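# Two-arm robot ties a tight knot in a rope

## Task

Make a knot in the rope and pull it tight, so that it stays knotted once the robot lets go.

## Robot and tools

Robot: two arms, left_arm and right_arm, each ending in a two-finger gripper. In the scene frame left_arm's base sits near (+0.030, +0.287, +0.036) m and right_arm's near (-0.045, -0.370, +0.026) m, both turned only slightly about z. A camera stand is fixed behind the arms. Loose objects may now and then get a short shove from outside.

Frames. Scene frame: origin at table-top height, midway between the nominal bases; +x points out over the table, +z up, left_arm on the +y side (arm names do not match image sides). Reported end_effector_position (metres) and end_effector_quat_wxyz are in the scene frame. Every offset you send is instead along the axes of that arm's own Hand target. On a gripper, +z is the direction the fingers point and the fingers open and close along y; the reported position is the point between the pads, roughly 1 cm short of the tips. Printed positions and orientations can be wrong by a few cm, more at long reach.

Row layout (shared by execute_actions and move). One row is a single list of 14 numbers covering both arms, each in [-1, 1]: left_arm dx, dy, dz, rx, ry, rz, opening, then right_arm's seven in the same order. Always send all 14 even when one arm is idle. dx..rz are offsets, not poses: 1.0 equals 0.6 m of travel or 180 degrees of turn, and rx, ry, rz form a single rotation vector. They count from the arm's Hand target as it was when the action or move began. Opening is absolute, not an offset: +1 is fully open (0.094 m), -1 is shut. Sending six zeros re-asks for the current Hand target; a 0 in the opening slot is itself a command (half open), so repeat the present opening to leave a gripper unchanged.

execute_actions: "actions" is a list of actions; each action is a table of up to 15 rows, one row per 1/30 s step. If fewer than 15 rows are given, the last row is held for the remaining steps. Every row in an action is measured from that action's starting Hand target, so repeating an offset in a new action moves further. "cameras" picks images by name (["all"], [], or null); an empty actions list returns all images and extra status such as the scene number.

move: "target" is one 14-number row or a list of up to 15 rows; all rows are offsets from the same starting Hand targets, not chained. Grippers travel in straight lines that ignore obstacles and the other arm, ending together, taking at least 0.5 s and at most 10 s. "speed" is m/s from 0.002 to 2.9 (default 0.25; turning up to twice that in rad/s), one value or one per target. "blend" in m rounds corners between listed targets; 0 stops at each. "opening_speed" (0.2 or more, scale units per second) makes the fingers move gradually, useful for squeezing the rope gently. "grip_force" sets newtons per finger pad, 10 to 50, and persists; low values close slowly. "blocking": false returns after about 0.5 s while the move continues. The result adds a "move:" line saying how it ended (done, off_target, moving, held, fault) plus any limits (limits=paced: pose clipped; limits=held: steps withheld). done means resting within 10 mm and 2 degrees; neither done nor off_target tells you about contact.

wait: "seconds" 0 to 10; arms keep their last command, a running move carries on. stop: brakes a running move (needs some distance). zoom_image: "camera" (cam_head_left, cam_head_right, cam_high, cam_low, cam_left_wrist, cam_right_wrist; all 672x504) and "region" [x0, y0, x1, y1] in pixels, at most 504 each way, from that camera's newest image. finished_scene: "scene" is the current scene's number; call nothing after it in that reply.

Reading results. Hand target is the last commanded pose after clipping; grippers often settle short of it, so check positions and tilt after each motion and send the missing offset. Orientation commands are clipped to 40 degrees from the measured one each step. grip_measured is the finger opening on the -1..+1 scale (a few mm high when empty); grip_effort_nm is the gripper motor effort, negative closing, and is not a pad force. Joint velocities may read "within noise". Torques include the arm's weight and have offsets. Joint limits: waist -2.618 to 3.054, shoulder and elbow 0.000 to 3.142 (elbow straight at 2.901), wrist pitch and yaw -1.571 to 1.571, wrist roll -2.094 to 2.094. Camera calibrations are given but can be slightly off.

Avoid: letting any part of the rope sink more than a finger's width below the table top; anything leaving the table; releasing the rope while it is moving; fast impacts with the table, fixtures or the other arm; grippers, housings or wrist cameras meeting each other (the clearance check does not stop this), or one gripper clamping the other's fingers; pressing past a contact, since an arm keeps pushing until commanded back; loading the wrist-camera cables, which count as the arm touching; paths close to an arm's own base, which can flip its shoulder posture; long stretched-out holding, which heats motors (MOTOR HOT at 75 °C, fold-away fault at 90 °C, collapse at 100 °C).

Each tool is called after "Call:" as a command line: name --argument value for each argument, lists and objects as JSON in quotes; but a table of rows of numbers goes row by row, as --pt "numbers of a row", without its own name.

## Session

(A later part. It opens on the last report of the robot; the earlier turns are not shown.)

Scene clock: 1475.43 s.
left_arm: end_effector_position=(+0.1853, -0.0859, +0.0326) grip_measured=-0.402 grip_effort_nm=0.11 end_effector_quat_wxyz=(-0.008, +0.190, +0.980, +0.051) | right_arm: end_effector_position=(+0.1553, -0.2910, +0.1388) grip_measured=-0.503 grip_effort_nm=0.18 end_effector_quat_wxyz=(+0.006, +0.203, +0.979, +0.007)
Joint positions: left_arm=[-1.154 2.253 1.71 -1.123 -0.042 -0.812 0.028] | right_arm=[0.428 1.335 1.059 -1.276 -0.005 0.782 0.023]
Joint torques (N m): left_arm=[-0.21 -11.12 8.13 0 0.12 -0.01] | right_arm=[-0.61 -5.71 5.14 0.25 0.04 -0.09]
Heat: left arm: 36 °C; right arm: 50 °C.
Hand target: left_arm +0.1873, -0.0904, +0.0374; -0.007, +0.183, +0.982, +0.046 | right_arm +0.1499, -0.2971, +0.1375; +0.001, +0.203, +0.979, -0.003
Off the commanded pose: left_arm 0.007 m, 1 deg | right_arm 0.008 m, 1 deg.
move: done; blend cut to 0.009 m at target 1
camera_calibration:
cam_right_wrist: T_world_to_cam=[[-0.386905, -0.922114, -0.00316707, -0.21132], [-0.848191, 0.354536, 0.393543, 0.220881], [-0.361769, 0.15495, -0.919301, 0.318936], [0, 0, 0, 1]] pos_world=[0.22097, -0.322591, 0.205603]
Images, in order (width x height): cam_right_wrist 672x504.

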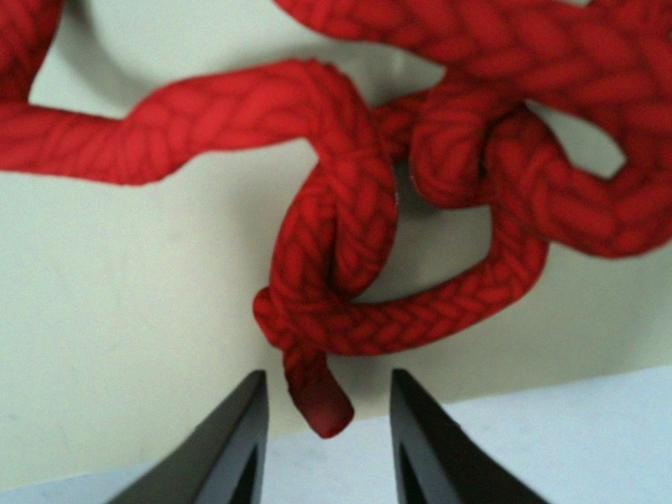

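Call:
move --pt "0.013 0.003 0.041 0 0 0 -0.4 0 0 0 0 0 0 -0.5" --pt "0.013 0.003 0.041 0 0 0 -0.95 0 0 0 0 0 0 -0.5" --pt "0.05 0.003 0.02 0 0 0 -0.95 0 0 0 0 0 0 -0.5" --pt "0.09 0.18 0.015 0 0 0 -0.95 0 0 0 0 0 0 -0.5" --speed 0.12 --blend '[0,0,0.02,0]' --cameras '["cam_right_wrist","cam_high"]'

Call:
zoom_image --camera "cam_high" --region '[250, 150, 400, 270]'

Scene clock: 1488.43 s.
left_arm: end_effector_position=(+0.1704, +0.0356, +0.0323) grip_measured=-0.860 grip_effort_nm=-1.03 end_effector_quat_wxyz=(-0.025, +0.181, +0.981, +0.064) | right_arm: end_effector_position=(+0.1553, -0.2910, +0.1388) grip_measured=-0.503 grip_effort_nm=0.18 end_effector_quat_wxyz=(+0.006, +0.203, +0.979, +0.007)
Joint positions: left_arm=[-1.046 1.879 1.129 -0.952 -0.041 -0.722 0.007] | right_arm=[0.428 1.335 1.059 -1.276 -0.005 0.782 0.023]
Joint torques (N m): left_arm=[-0.05 -11.32 4.6 0.21 0.03 0.19] | right_arm=[-0.62 -5.71 5.15 0.25 0.04 -0.09]
Heat: left arm: 37 °C; right arm: 48 °C.
Hand target: left_arm +0.1758, +0.0301, +0.0397; -0.007, +0.183, +0.982, +0.046 | right_arm +0.1499, -0.2971, +0.1375; +0.001, +0.203, +0.979, -0.003
Off the commanded pose: left_arm 0.011 m, 3 deg | right_arm 0.008 m, 1 deg.
move: off_target (left_arm); blend cut to 0.0127 m at target 3
camera_calibration:
cam_right_wrist: T_world_to_cam=[[-0.386905, -0.922114, -0.00316707, -0.21132], [-0.848191, 0.354536, 0.393543, 0.220881], [-0.361769, 0.15495, -0.919301, 0.318936], [0, 0, 0, 1]] pos_world=[0.22097, -0.322591, 0.205603]
Images, in order (width x height): cam_high 672x504, cam_right_wrist 672x504.

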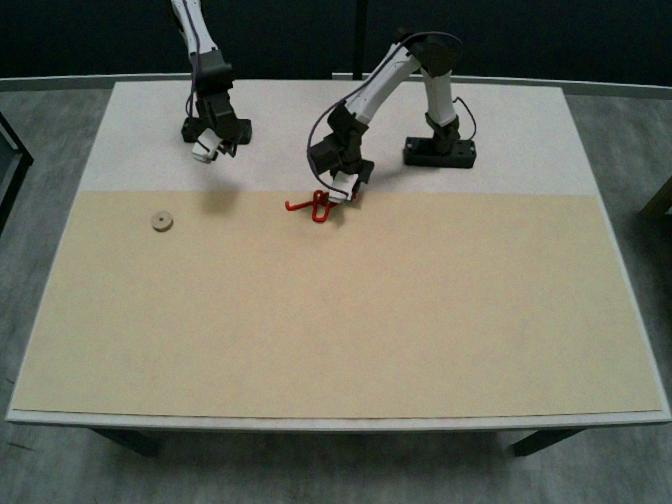

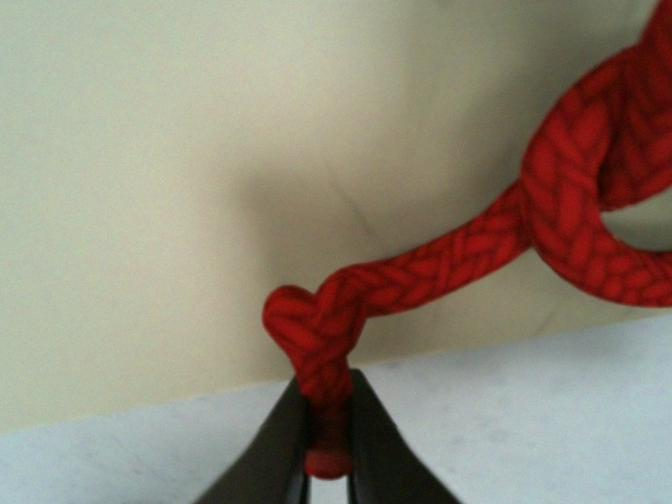

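Scaled by 3.360 from the camera's 672x504 image, which has a finer 960x720 frame.

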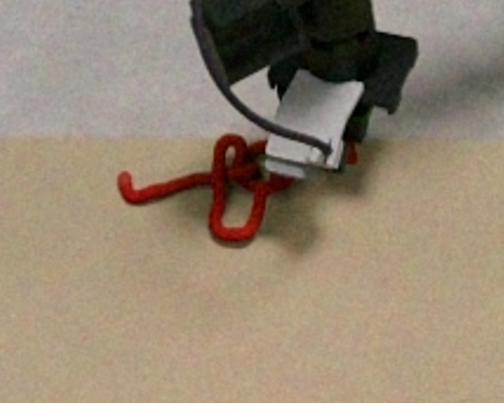

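Call:
move --pt "0.03 0.078 0.0 0 0 0 -0.95 0 0 0 0 0 0 -0.4" --pt "0.03 0.078 0.0 0 0 0 -0.95 0.038 0.341 0.05 0 0 -0.572 -0.4" --pt "0.03 0.078 0.0 0 0 0 -0.95 0.038 0.341 0.142 0 0 -0.572 -0.4" --blend 0.03 --cameras '["cam_left_wrist"]'

Scene clock: 1501.50 s.
left_arm: end_effector_position=(+0.1692, +0.0836, +0.0394) grip_measured=-0.860 grip_effort_nm=-1.03 end_effector_quat_wxyz=(-0.027, +0.181, +0.981, +0.059) | right_arm: end_effector_position=(+0.1882, -0.1562, +0.1131) grip_measured=-0.403 grip_effort_nm=0.18 end_effector_quat_wxyz=(-0.014, -0.435, +0.900, -0.003)
Joint positions: left_arm=[-0.959 1.714 0.953 -0.932 -0.041 -0.634 0.007] | right_arm=[0.797 1.776 1.39 -1.213 -0.003 -0.158 0.028]
Joint torques (N m): left_arm=[0.03 -9.39 4.6 0.26 -0.03 0.17] | right_arm=[-0.14 -9.81 5.78 0.33 -0.13 0.04]
Heat: left arm: 38 °C; right arm: 46 °C.
Hand target: left_arm +0.1757, +0.0800, +0.0443; -0.007, +0.183, +0.982, +0.046 | right_arm +0.1878, -0.1569, +0.1132; -0.015, -0.433, +0.901, -0.003 (not the last commanded pose)
Off the commanded pose: left_arm 0.009 m, 3 deg | right_arm 0.086 m, 28 deg.
move: held (right_arm; a check stopped the path), off_target (left_arm; braked when a check withheld steps of right_arm); path passed 1 of 3 targets; blend cut to 0 m at target 1, 0.0276 m at target 2; limits=held
pose unreachable (right arm): on one or more control steps of this call, first in action 0 (counted from 0), this arm could not follow its commanded pose, so it was not sent that pose on those steps. It may still have moved: this result reports where it is.
cause: moving toward the commanded pose would bring a part of the arm too close to another arm (this arm's wrist camera and the left arm's wrist (the part past joint 4), 22 mm apart when this arm was first held).
camera_calibration:
cam_left_wrist: T_world_to_cam=[[-0.355405, -0.92826, -0.109635, 0.142502], [-0.829417, 0.259109, 0.494904, 0.133539], [-0.430992, 0.266824, -0.862004, 0.170667], [0, 0, 0, 1]] pos_world=[0.234962, 0.0521391, 0.0966499]
Images, in order (width x height): cam_left_wrist 672x504.

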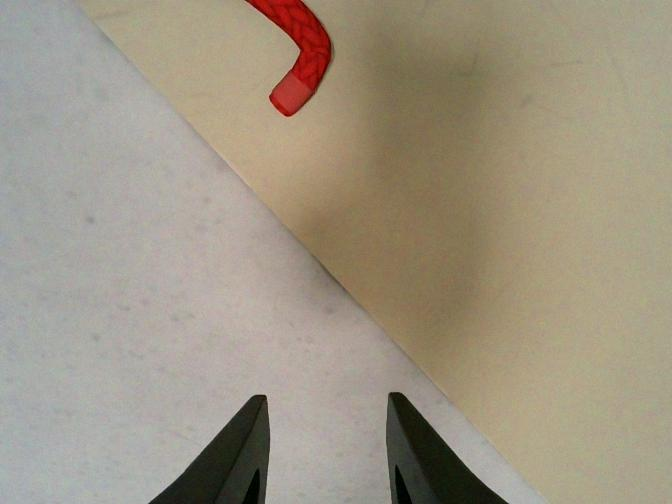

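Call:
move --pt "0 0 0 0 0 0 -0.95 -0.104 0.024 0.04 0 0 0.217 -0.4" --pt "0 0 0 0 0 0 -0.95 -0.104 0.024 0.118 0 0 0.217 -0.4" --blend 0.03 --cameras '["cam_left_wrist"]'

Scene clock: 1513.60 s.
left_arm: end_effector_position=(+0.1692, +0.0836, +0.0394) grip_measured=-0.860 grip_effort_nm=-1.03 end_effector_quat_wxyz=(-0.027, +0.181, +0.981, +0.059) | right_arm: end_effector_position=(+0.2019, -0.1260, +0.0950) grip_measured=-0.403 grip_effort_nm=0.18 end_effector_quat_wxyz=(-0.024, -0.223, +0.974, -0.013)
Joint positions: left_arm=[-0.959 1.714 0.953 -0.932 -0.041 -0.634 0.007] | right_arm=[0.834 1.928 1.513 -1.211 -0.003 0.33 0.028]
Joint torques (N m): left_arm=[0.09 -9.4 4.56 0.22 -0.03 0.15] | right_arm=[-0.05 -11.28 5.81 0.27 -0.11 -0.02]
Heat: left arm: 38 °C; right arm: 46 °C.
Hand target: left_arm +0.1757, +0.0800, +0.0443; -0.007, +0.183, +0.982, +0.046 | right_arm +0.2017, -0.1262, +0.0951; -0.024, -0.224, +0.974, -0.013 (not the last commanded pose)
Off the commanded pose: left_arm 0.009 m, 3 deg | right_arm 0.061 m, 14 deg.
move: held (right_arm; a check stopped the path), off_target (left_arm); path passed 0 of 2 targets; blend cut to 0.0234 m at target 1; limits=held
pose unreachable (right arm): on one or more control steps of this call, first in action 0 (counted from 0), this arm could not follow its commanded pose, so it was not sent that pose on those steps. It may still have moved: this result reports where it is.
cause: moving toward the commanded pose would bring a part of the arm too close to another arm (this arm's wrist (the part past joint 4) and the left arm's wrist (the part past joint 4), at the place that arm is still heading or pushing toward).
camera_calibration:
cam_left_wrist: T_world_to_cam=[[-0.355405, -0.92826, -0.109635, 0.142502], [-0.829417, 0.259109, 0.494904, 0.133539], [-0.430992, 0.266824, -0.862004, 0.170667], [0, 0, 0, 1]] pos_world=[0.234962, 0.0521391, 0.0966499]
Images, in order (width x height): cam_left_wrist 672x504.

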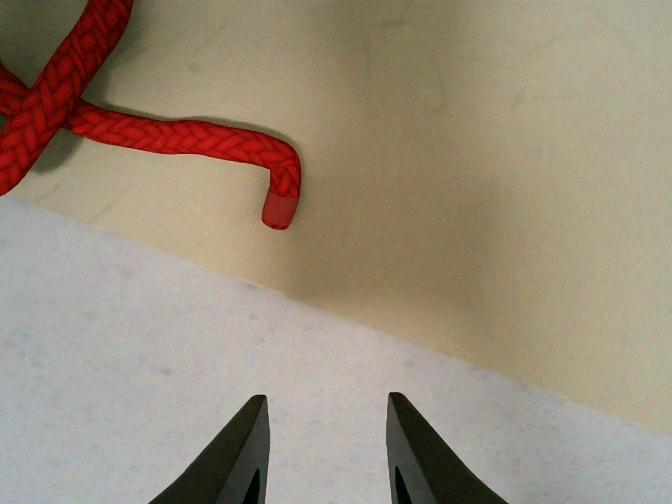

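Call:
move --pt "0.03 0.07 0.0 0 0 0 -0.95 0 0 0 0 0 0 -0.4" --pt "0.03 0.07 0.0 0 0 0 -0.95 0.0 0.0 0.07 0 0 0.07 -0.4" --blend 0.0 --cameras '["cam_left_wrist"]'

Scene clock: 1523.50 s.
left_arm: end_effector_position=(+0.1694, +0.1245, +0.0449) grip_measured=-0.860 grip_effort_nm=-1.03 end_effector_quat_wxyz=(-0.022, +0.182, +0.982, +0.049) | right_arm: end_effector_position=(+0.1986, -0.1292, +0.0594) grip_measured=-0.403 grip_effort_nm=0.18 end_effector_quat_wxyz=(-0.024, -0.120, +0.992, -0.017)
Joint positions: left_arm=[-0.857 1.56 0.815 -0.922 -0.045 -0.531 0.007] | right_arm=[0.834 1.946 1.392 -1.074 -0.003 0.539 0.028]
Joint torques (N m): left_arm=[0.14 -7.64 4.75 0.17 -0.07 0.18] | right_arm=[0.1 -9.89 4.96 0.52 -0.1 0.11]
Heat: left arm: 37 °C; right arm: 46 °C.
Hand target: left_arm +0.1741, +0.1254, +0.0486; -0.007, +0.183, +0.982, +0.046 | right_arm +0.1999, -0.1278, +0.0533; -0.023, -0.116, +0.993, -0.016
Off the commanded pose: left_arm 0.006 m, 2 deg | right_arm 0.007 m, 1 deg.
move: done
camera_calibration:
cam_left_wrist: T_world_to_cam=[[-0.355146, -0.930309, -0.0916303, 0.18046], [-0.832267, 0.27003, 0.484164, 0.120042], [-0.42568, 0.24821, -0.870166, 0.166269], [0, 0, 0, 1]] pos_world=[0.234774, 0.094199, 0.103097]
Images, in order (width x height): cam_left_wrist 672x504.

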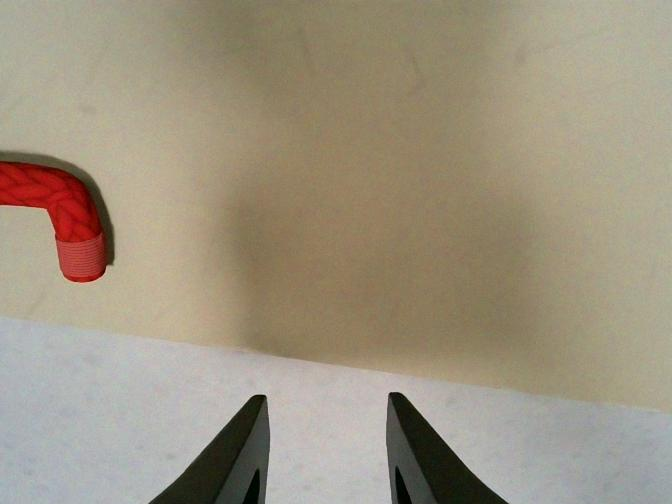

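Call:
move --pt "0 0 0 0.104 -0.04 0 -0.95 0 0 0 0 0 0 -0.4" --pt "0 0 0 0.104 -0.04 0 -0.95 -0.028 0.132 0.02 -0.06 -0.015 0 -0.4" --cameras '["cam_left_wrist"]'

Scene clock: 1542.53 s.
left_arm: end_effector_position=(+0.1692, +0.1307, +0.0459) grip_measured=-0.860 grip_effort_nm=-1.03 end_effector_quat_wxyz=(+0.010, +0.178, +0.978, -0.111) | right_arm: end_effector_position=(+0.1924, -0.0575, +0.0392) grip_measured=-0.403 grip_effort_nm=0.18 end_effector_quat_wxyz=(-0.016, -0.115, +0.991, +0.069)
Joint positions: left_arm=[-0.649 1.309 0.593 -0.728 0.184 -0.339 0.007] | right_arm=[0.923 2.037 1.433 -0.896 -0.122 0.641 0.028]
Joint torques (N m): left_arm=[0.13 -4.96 5.18 0.8 0.34 0.23] | right_arm=[0.24 -10.37 7.64 0.8 -0.27 0.09]
Heat: left arm: 36 °C; right arm: 47 °C.
Hand target: left_arm +0.1741, +0.1255, +0.0487; +0.024, +0.182, +0.975, -0.126 | right_arm +0.1976, -0.0473, +0.0384; -0.010, -0.113, +0.990, +0.080
Off the commanded pose: left_arm 0.008 m, 2 deg | right_arm 0.011 m, 2 deg.
move: off_target (right_arm)
camera_calibration:
cam_left_wrist: T_world_to_cam=[[-0.346169, -0.914513, 0.209364, 0.16893], [-0.837761, 0.401772, 0.369778, 0.106638], [-0.422284, -0.0473916, -0.905224, 0.205201], [0, 0, 0, 1]] pos_world=[0.234468, 0.12137, 0.110953]
Images, in order (width x height): cam_left_wrist 672x504.

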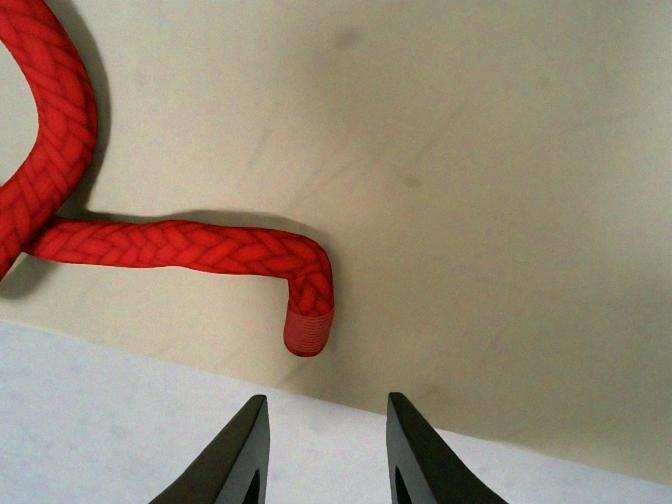

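Call:
move --pt "0 0 0 0 0 0 -0.95 -0.004 0.005 0.062 0 0 0 -0.4" --pt "0 0 0 0 0 0 -0.95 -0.004 0.005 0.066 0 0 0 -0.95" --pt "0 0 0 0 0 0 -0.95 -0.004 0.005 0.03 0 0 0 -0.95" --pt "0 0 0 0 0 0 -0.95 0.04 -0.13 0.03 0 0 0 -0.95" --speed 0.12 --blend '[0,0,0.01,0]' --cameras '["cam_left_wrist","cam_right_wrist","cam_high"]'

Call:
zoom_image --camera "cam_high" --region '[250, 150, 400, 270]'

Scene clock: 1558.00 s.
left_arm: end_effector_position=(+0.1694, +0.1305, +0.0460) grip_measured=-0.860 grip_effort_nm=-1.03 end_effector_quat_wxyz=(+0.010, +0.178, +0.978, -0.111) | right_arm: end_effector_position=(+0.1937, -0.1115, +0.0149) grip_measured=-0.863 grip_effort_nm=-0.99 end_effector_quat_wxyz=(-0.006, -0.116, +0.988, +0.099)
Joint positions: left_arm=[-0.649 1.309 0.593 -0.727 0.184 -0.339 0.007] | right_arm=[0.798 1.908 1.13 -0.684 -0.168 0.52 0.006]
Joint torques (N m): left_arm=[0.12 -4.92 5.2 0.79 0.34 0.24] | right_arm=[-0.79 -10.58 3.21 0.6 0.08 -0.1]
Heat: left arm: 34 °C; right arm: 48 °C.
Hand target: left_arm +0.1742, +0.1254, +0.0487; +0.025, +0.182, +0.975, -0.126 | right_arm +0.1908, -0.1249, +0.0080; -0.010, -0.113, +0.990, +0.080
Off the commanded pose: left_arm 0.007 m, 2 deg | right_arm 0.015 m, 2 deg.
move: off_target (right_arm); target 2's new opening was sent with right_arm's hand 0.019 m and 1 deg from that target
camera_calibration:
cam_left_wrist: T_world_to_cam=[[-0.346331, -0.914291, 0.210063, 0.168693], [-0.837992, 0.402168, 0.368822, 0.10688], [-0.421692, -0.0482969, -0.905452, 0.205319], [0, 0, 0, 1]] pos_world=[0.23457, 0.121167, 0.111051]
cam_right_wrist: T_world_to_cam=[[0.239228, -0.953266, -0.184535, -0.153383], [-0.875812, -0.293903, 0.38285, 0.171757], [-0.419194, 0.0700298, -0.905192, 0.192606], [0, 0, 0, 1]] pos_world=[0.26786, -0.109224, 0.0802838]
Images, in order (width x height): cam_high 672x504, cam_left_wrist 672x504, cam_right_wrist 672x504.

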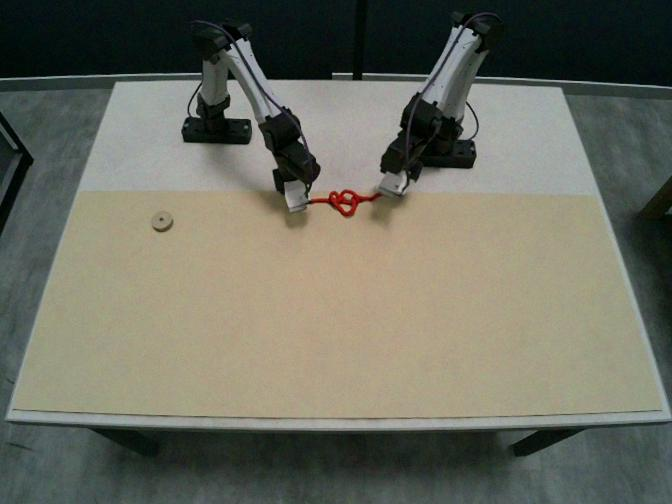

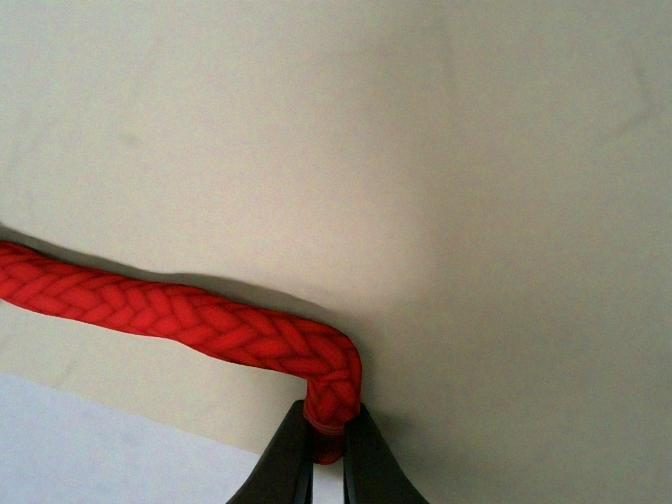

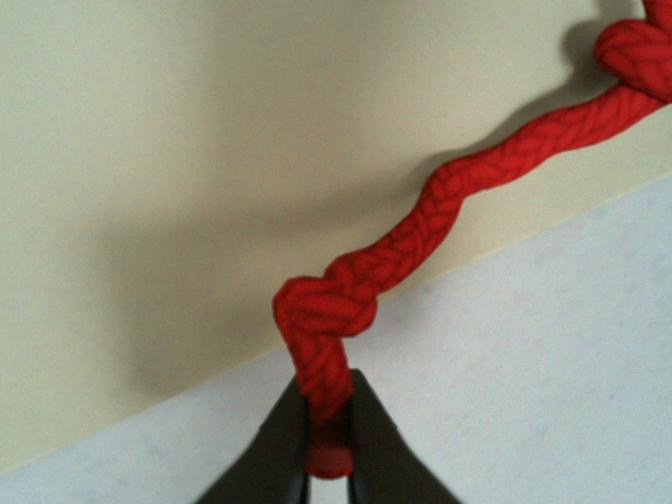

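Scaled by 3.360 from the camera's 672x504 image, which has a finer 960x720 frame.

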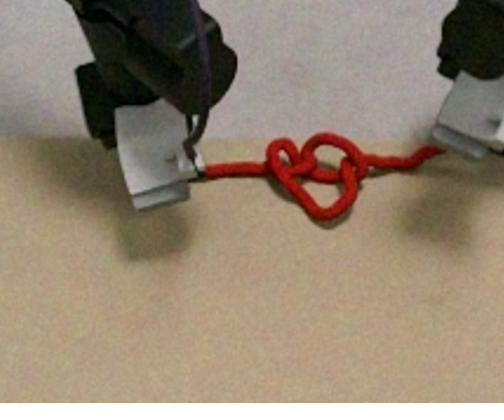

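Call:
move --target '[0.06,0.155,-0.035,0,0,0,-0.95,0.041,-0.178,-0.035,0,0,0,-0.95]' --speed 0.1 --cameras '["cam_high"]'

Call:
zoom_image --camera "cam_high" --region '[250, 150, 420, 270]'

Scene clock: 1574.00 s.
left_arm: end_effector_position=(+0.1755, +0.2281, +0.0423) grip_measured=-0.860 grip_effort_nm=-1.03 end_effector_quat_wxyz=(+0.023, +0.180, +0.976, -0.120) | right_arm: end_effector_position=(+0.2010, -0.2235, +0.0152) grip_measured=-0.863 grip_effort_nm=-0.99 end_effector_quat_wxyz=(+0.005, -0.117, +0.988, +0.099)
Joint positions: left_arm=[-0.074 1.165 0.487 -0.862 0.242 0.248 0.007] | right_arm=[0.48 1.715 0.882 -0.668 -0.187 0.197 0.006]
Joint torques (N m): left_arm=[0.18 -3.14 5.49 0.22 0.4 0.24] | right_arm=[-0.84 -8.96 3.48 0.27 0.07 -0.1]
Heat: left arm: 33 °C; right arm: 49 °C.
Hand target: left_arm +0.1739, +0.2273, +0.0436; +0.024, +0.182, +0.975, -0.126 | right_arm +0.1916, -0.2365, +0.0116; -0.010, -0.113, +0.990, +0.080
Off the commanded pose: left_arm 0.002 m, 1 deg | right_arm 0.017 m, 3 deg.
move: off_target (right_arm)
Images, in order (width x height): cam_high 672x504.

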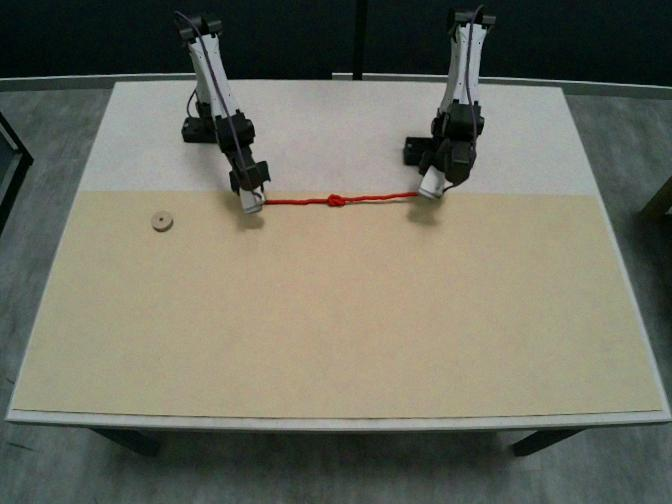

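Scaled by 2.965 from the camera's 672x504 image, which has a finer 960x720 frame.

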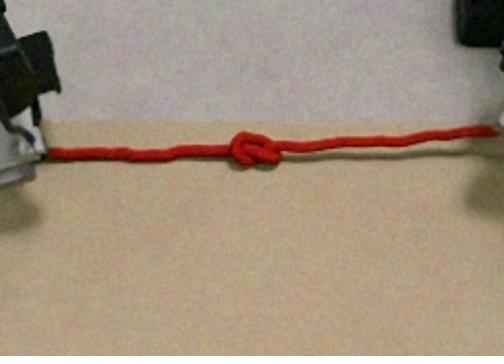

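Call:
move --target '[0.018,0.047,0,0,0,0,-0.95,0.015,-0.065,-0.012,0,0,0,-0.95]' --speed 0.06 --cameras '["cam_high"]'

Call:
zoom_image --camera "cam_high" --region '[250, 150, 420, 270]'

Scene clock: 1580.13 s.
left_arm: end_effector_position=(+0.1751, +0.2432, +0.0401) grip_measured=-0.860 grip_effort_nm=-1.03 end_effector_quat_wxyz=(+0.033, +0.188, +0.970, -0.154) | right_arm: end_effector_position=(+0.2023, -0.2505, +0.0167) grip_measured=-0.863 grip_effort_nm=-0.99 end_effector_quat_wxyz=(+0.009, -0.130, +0.984, +0.125)
Joint positions: left_arm=[0.113 1.19 0.475 -0.874 0.316 0.459 0.007] | right_arm=[0.352 1.679 0.838 -0.669 -0.244 0.043 0.006]
Joint torques (N m): left_arm=[1.13 -1.87 5.16 0.24 -0.26 0.18] | right_arm=[-2.28 -9.07 3.38 0.02 0.62 -0.05]
Heat: left arm: 32 °C; right arm: 48 °C.
Hand target: left_arm +0.1741, +0.2565, +0.0360; +0.024, +0.182, +0.975, -0.125 | right_arm +0.1917, -0.2772, +0.0123; -0.010, -0.113, +0.990, +0.080
Off the commanded pose: left_arm 0.014 m, 4 deg | right_arm 0.029 m, 6 deg.
move: off_target (left_arm, right_arm)
Images, in order (width x height): cam_high 672x504.

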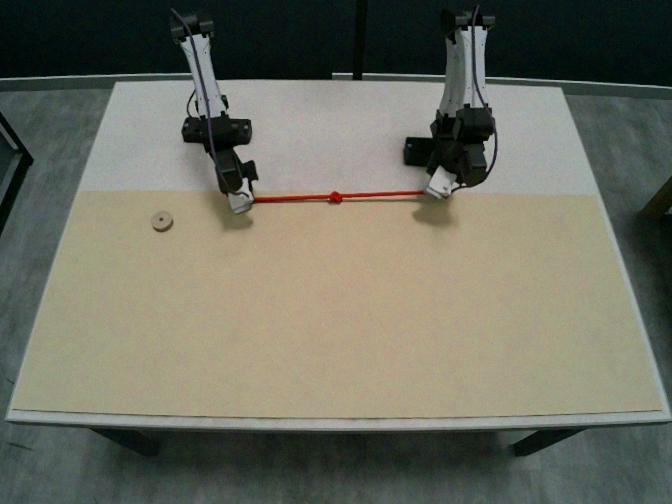

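Scaled by 2.965 from the camera's 672x504 image, which has a finer 960x720 frame.

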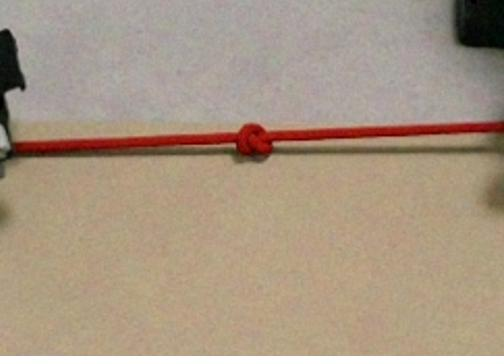

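Call:
move --pt "0.008 0.022 -0.005 0 0 0 -0.95 0.006 -0.022 -0.005 0 0 0 -0.95" --pt "-0.008 -0.05 0.028 0 0 0 -0.95 -0.008 0.055 0.008 0 0 0 -0.95" --pt "-0.008 -0.05 0.028 0 0 0 -0.4 -0.008 0.055 0.008 0 0 0 -0.4" --pt "-0.008 -0.05 -0.16 0 0 0 -0.4 -0.008 0.055 -0.16 0 0 0 -0.4" --speed '[0.06,0.1,0.1,0.15]' --cameras '["cam_high"]'

Call:
zoom_image --camera "cam_high" --region '[250, 150, 420, 270]'

Scene clock: 1593.73 s.
left_arm: end_effector_position=(+0.1635, +0.2490, +0.1288) grip_measured=-0.402 grip_effort_nm=0.11 end_effector_quat_wxyz=(+0.013, +0.178, +0.975, -0.133) | right_arm: end_effector_position=(+0.1896, -0.2567, +0.1041) grip_measured=-0.403 grip_effort_nm=0.18 end_effector_quat_wxyz=(-0.020, -0.112, +0.990, +0.083)
Joint positions: left_arm=[0.099 1.052 0.778 -1.338 0.265 0.427 0.028] | right_arm=[0.392 1.543 1.089 -1.119 -0.171 0.112 0.028]
Joint torques (N m): left_arm=[0.21 -2.55 8.47 0.1 0.2 0.22] | right_arm=[-0.54 -8.65 7.49 0.23 -0.12 -0.11]
Heat: left arm: 32 °C; right arm: 47 °C.
Hand target: left_arm +0.1676, +0.2520, +0.1363; +0.024, +0.182, +0.975, -0.126 | right_arm +0.1927, -0.2594, +0.1124; -0.010, -0.113, +0.990, +0.080
Off the commanded pose: left_arm 0.009 m, 2 deg | right_arm 0.009 m, 1 deg.
move: done
Images, in order (width x height): cam_high 672x504.

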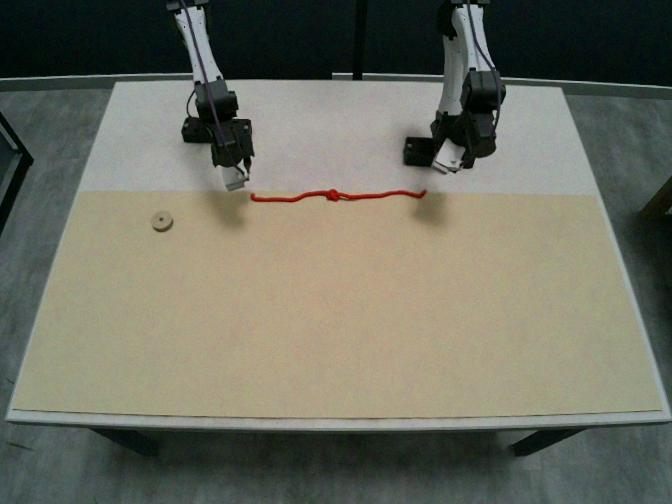

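Scaled by 2.965 from the camera's 672x504 image, which has a finer 960x720 frame.

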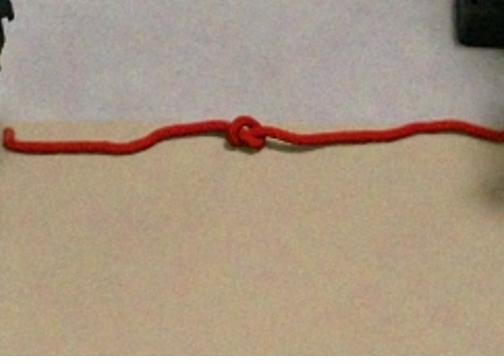

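Tight and stays put.

Call:
finished_scene --scene 2

The scene is finished: the task was done.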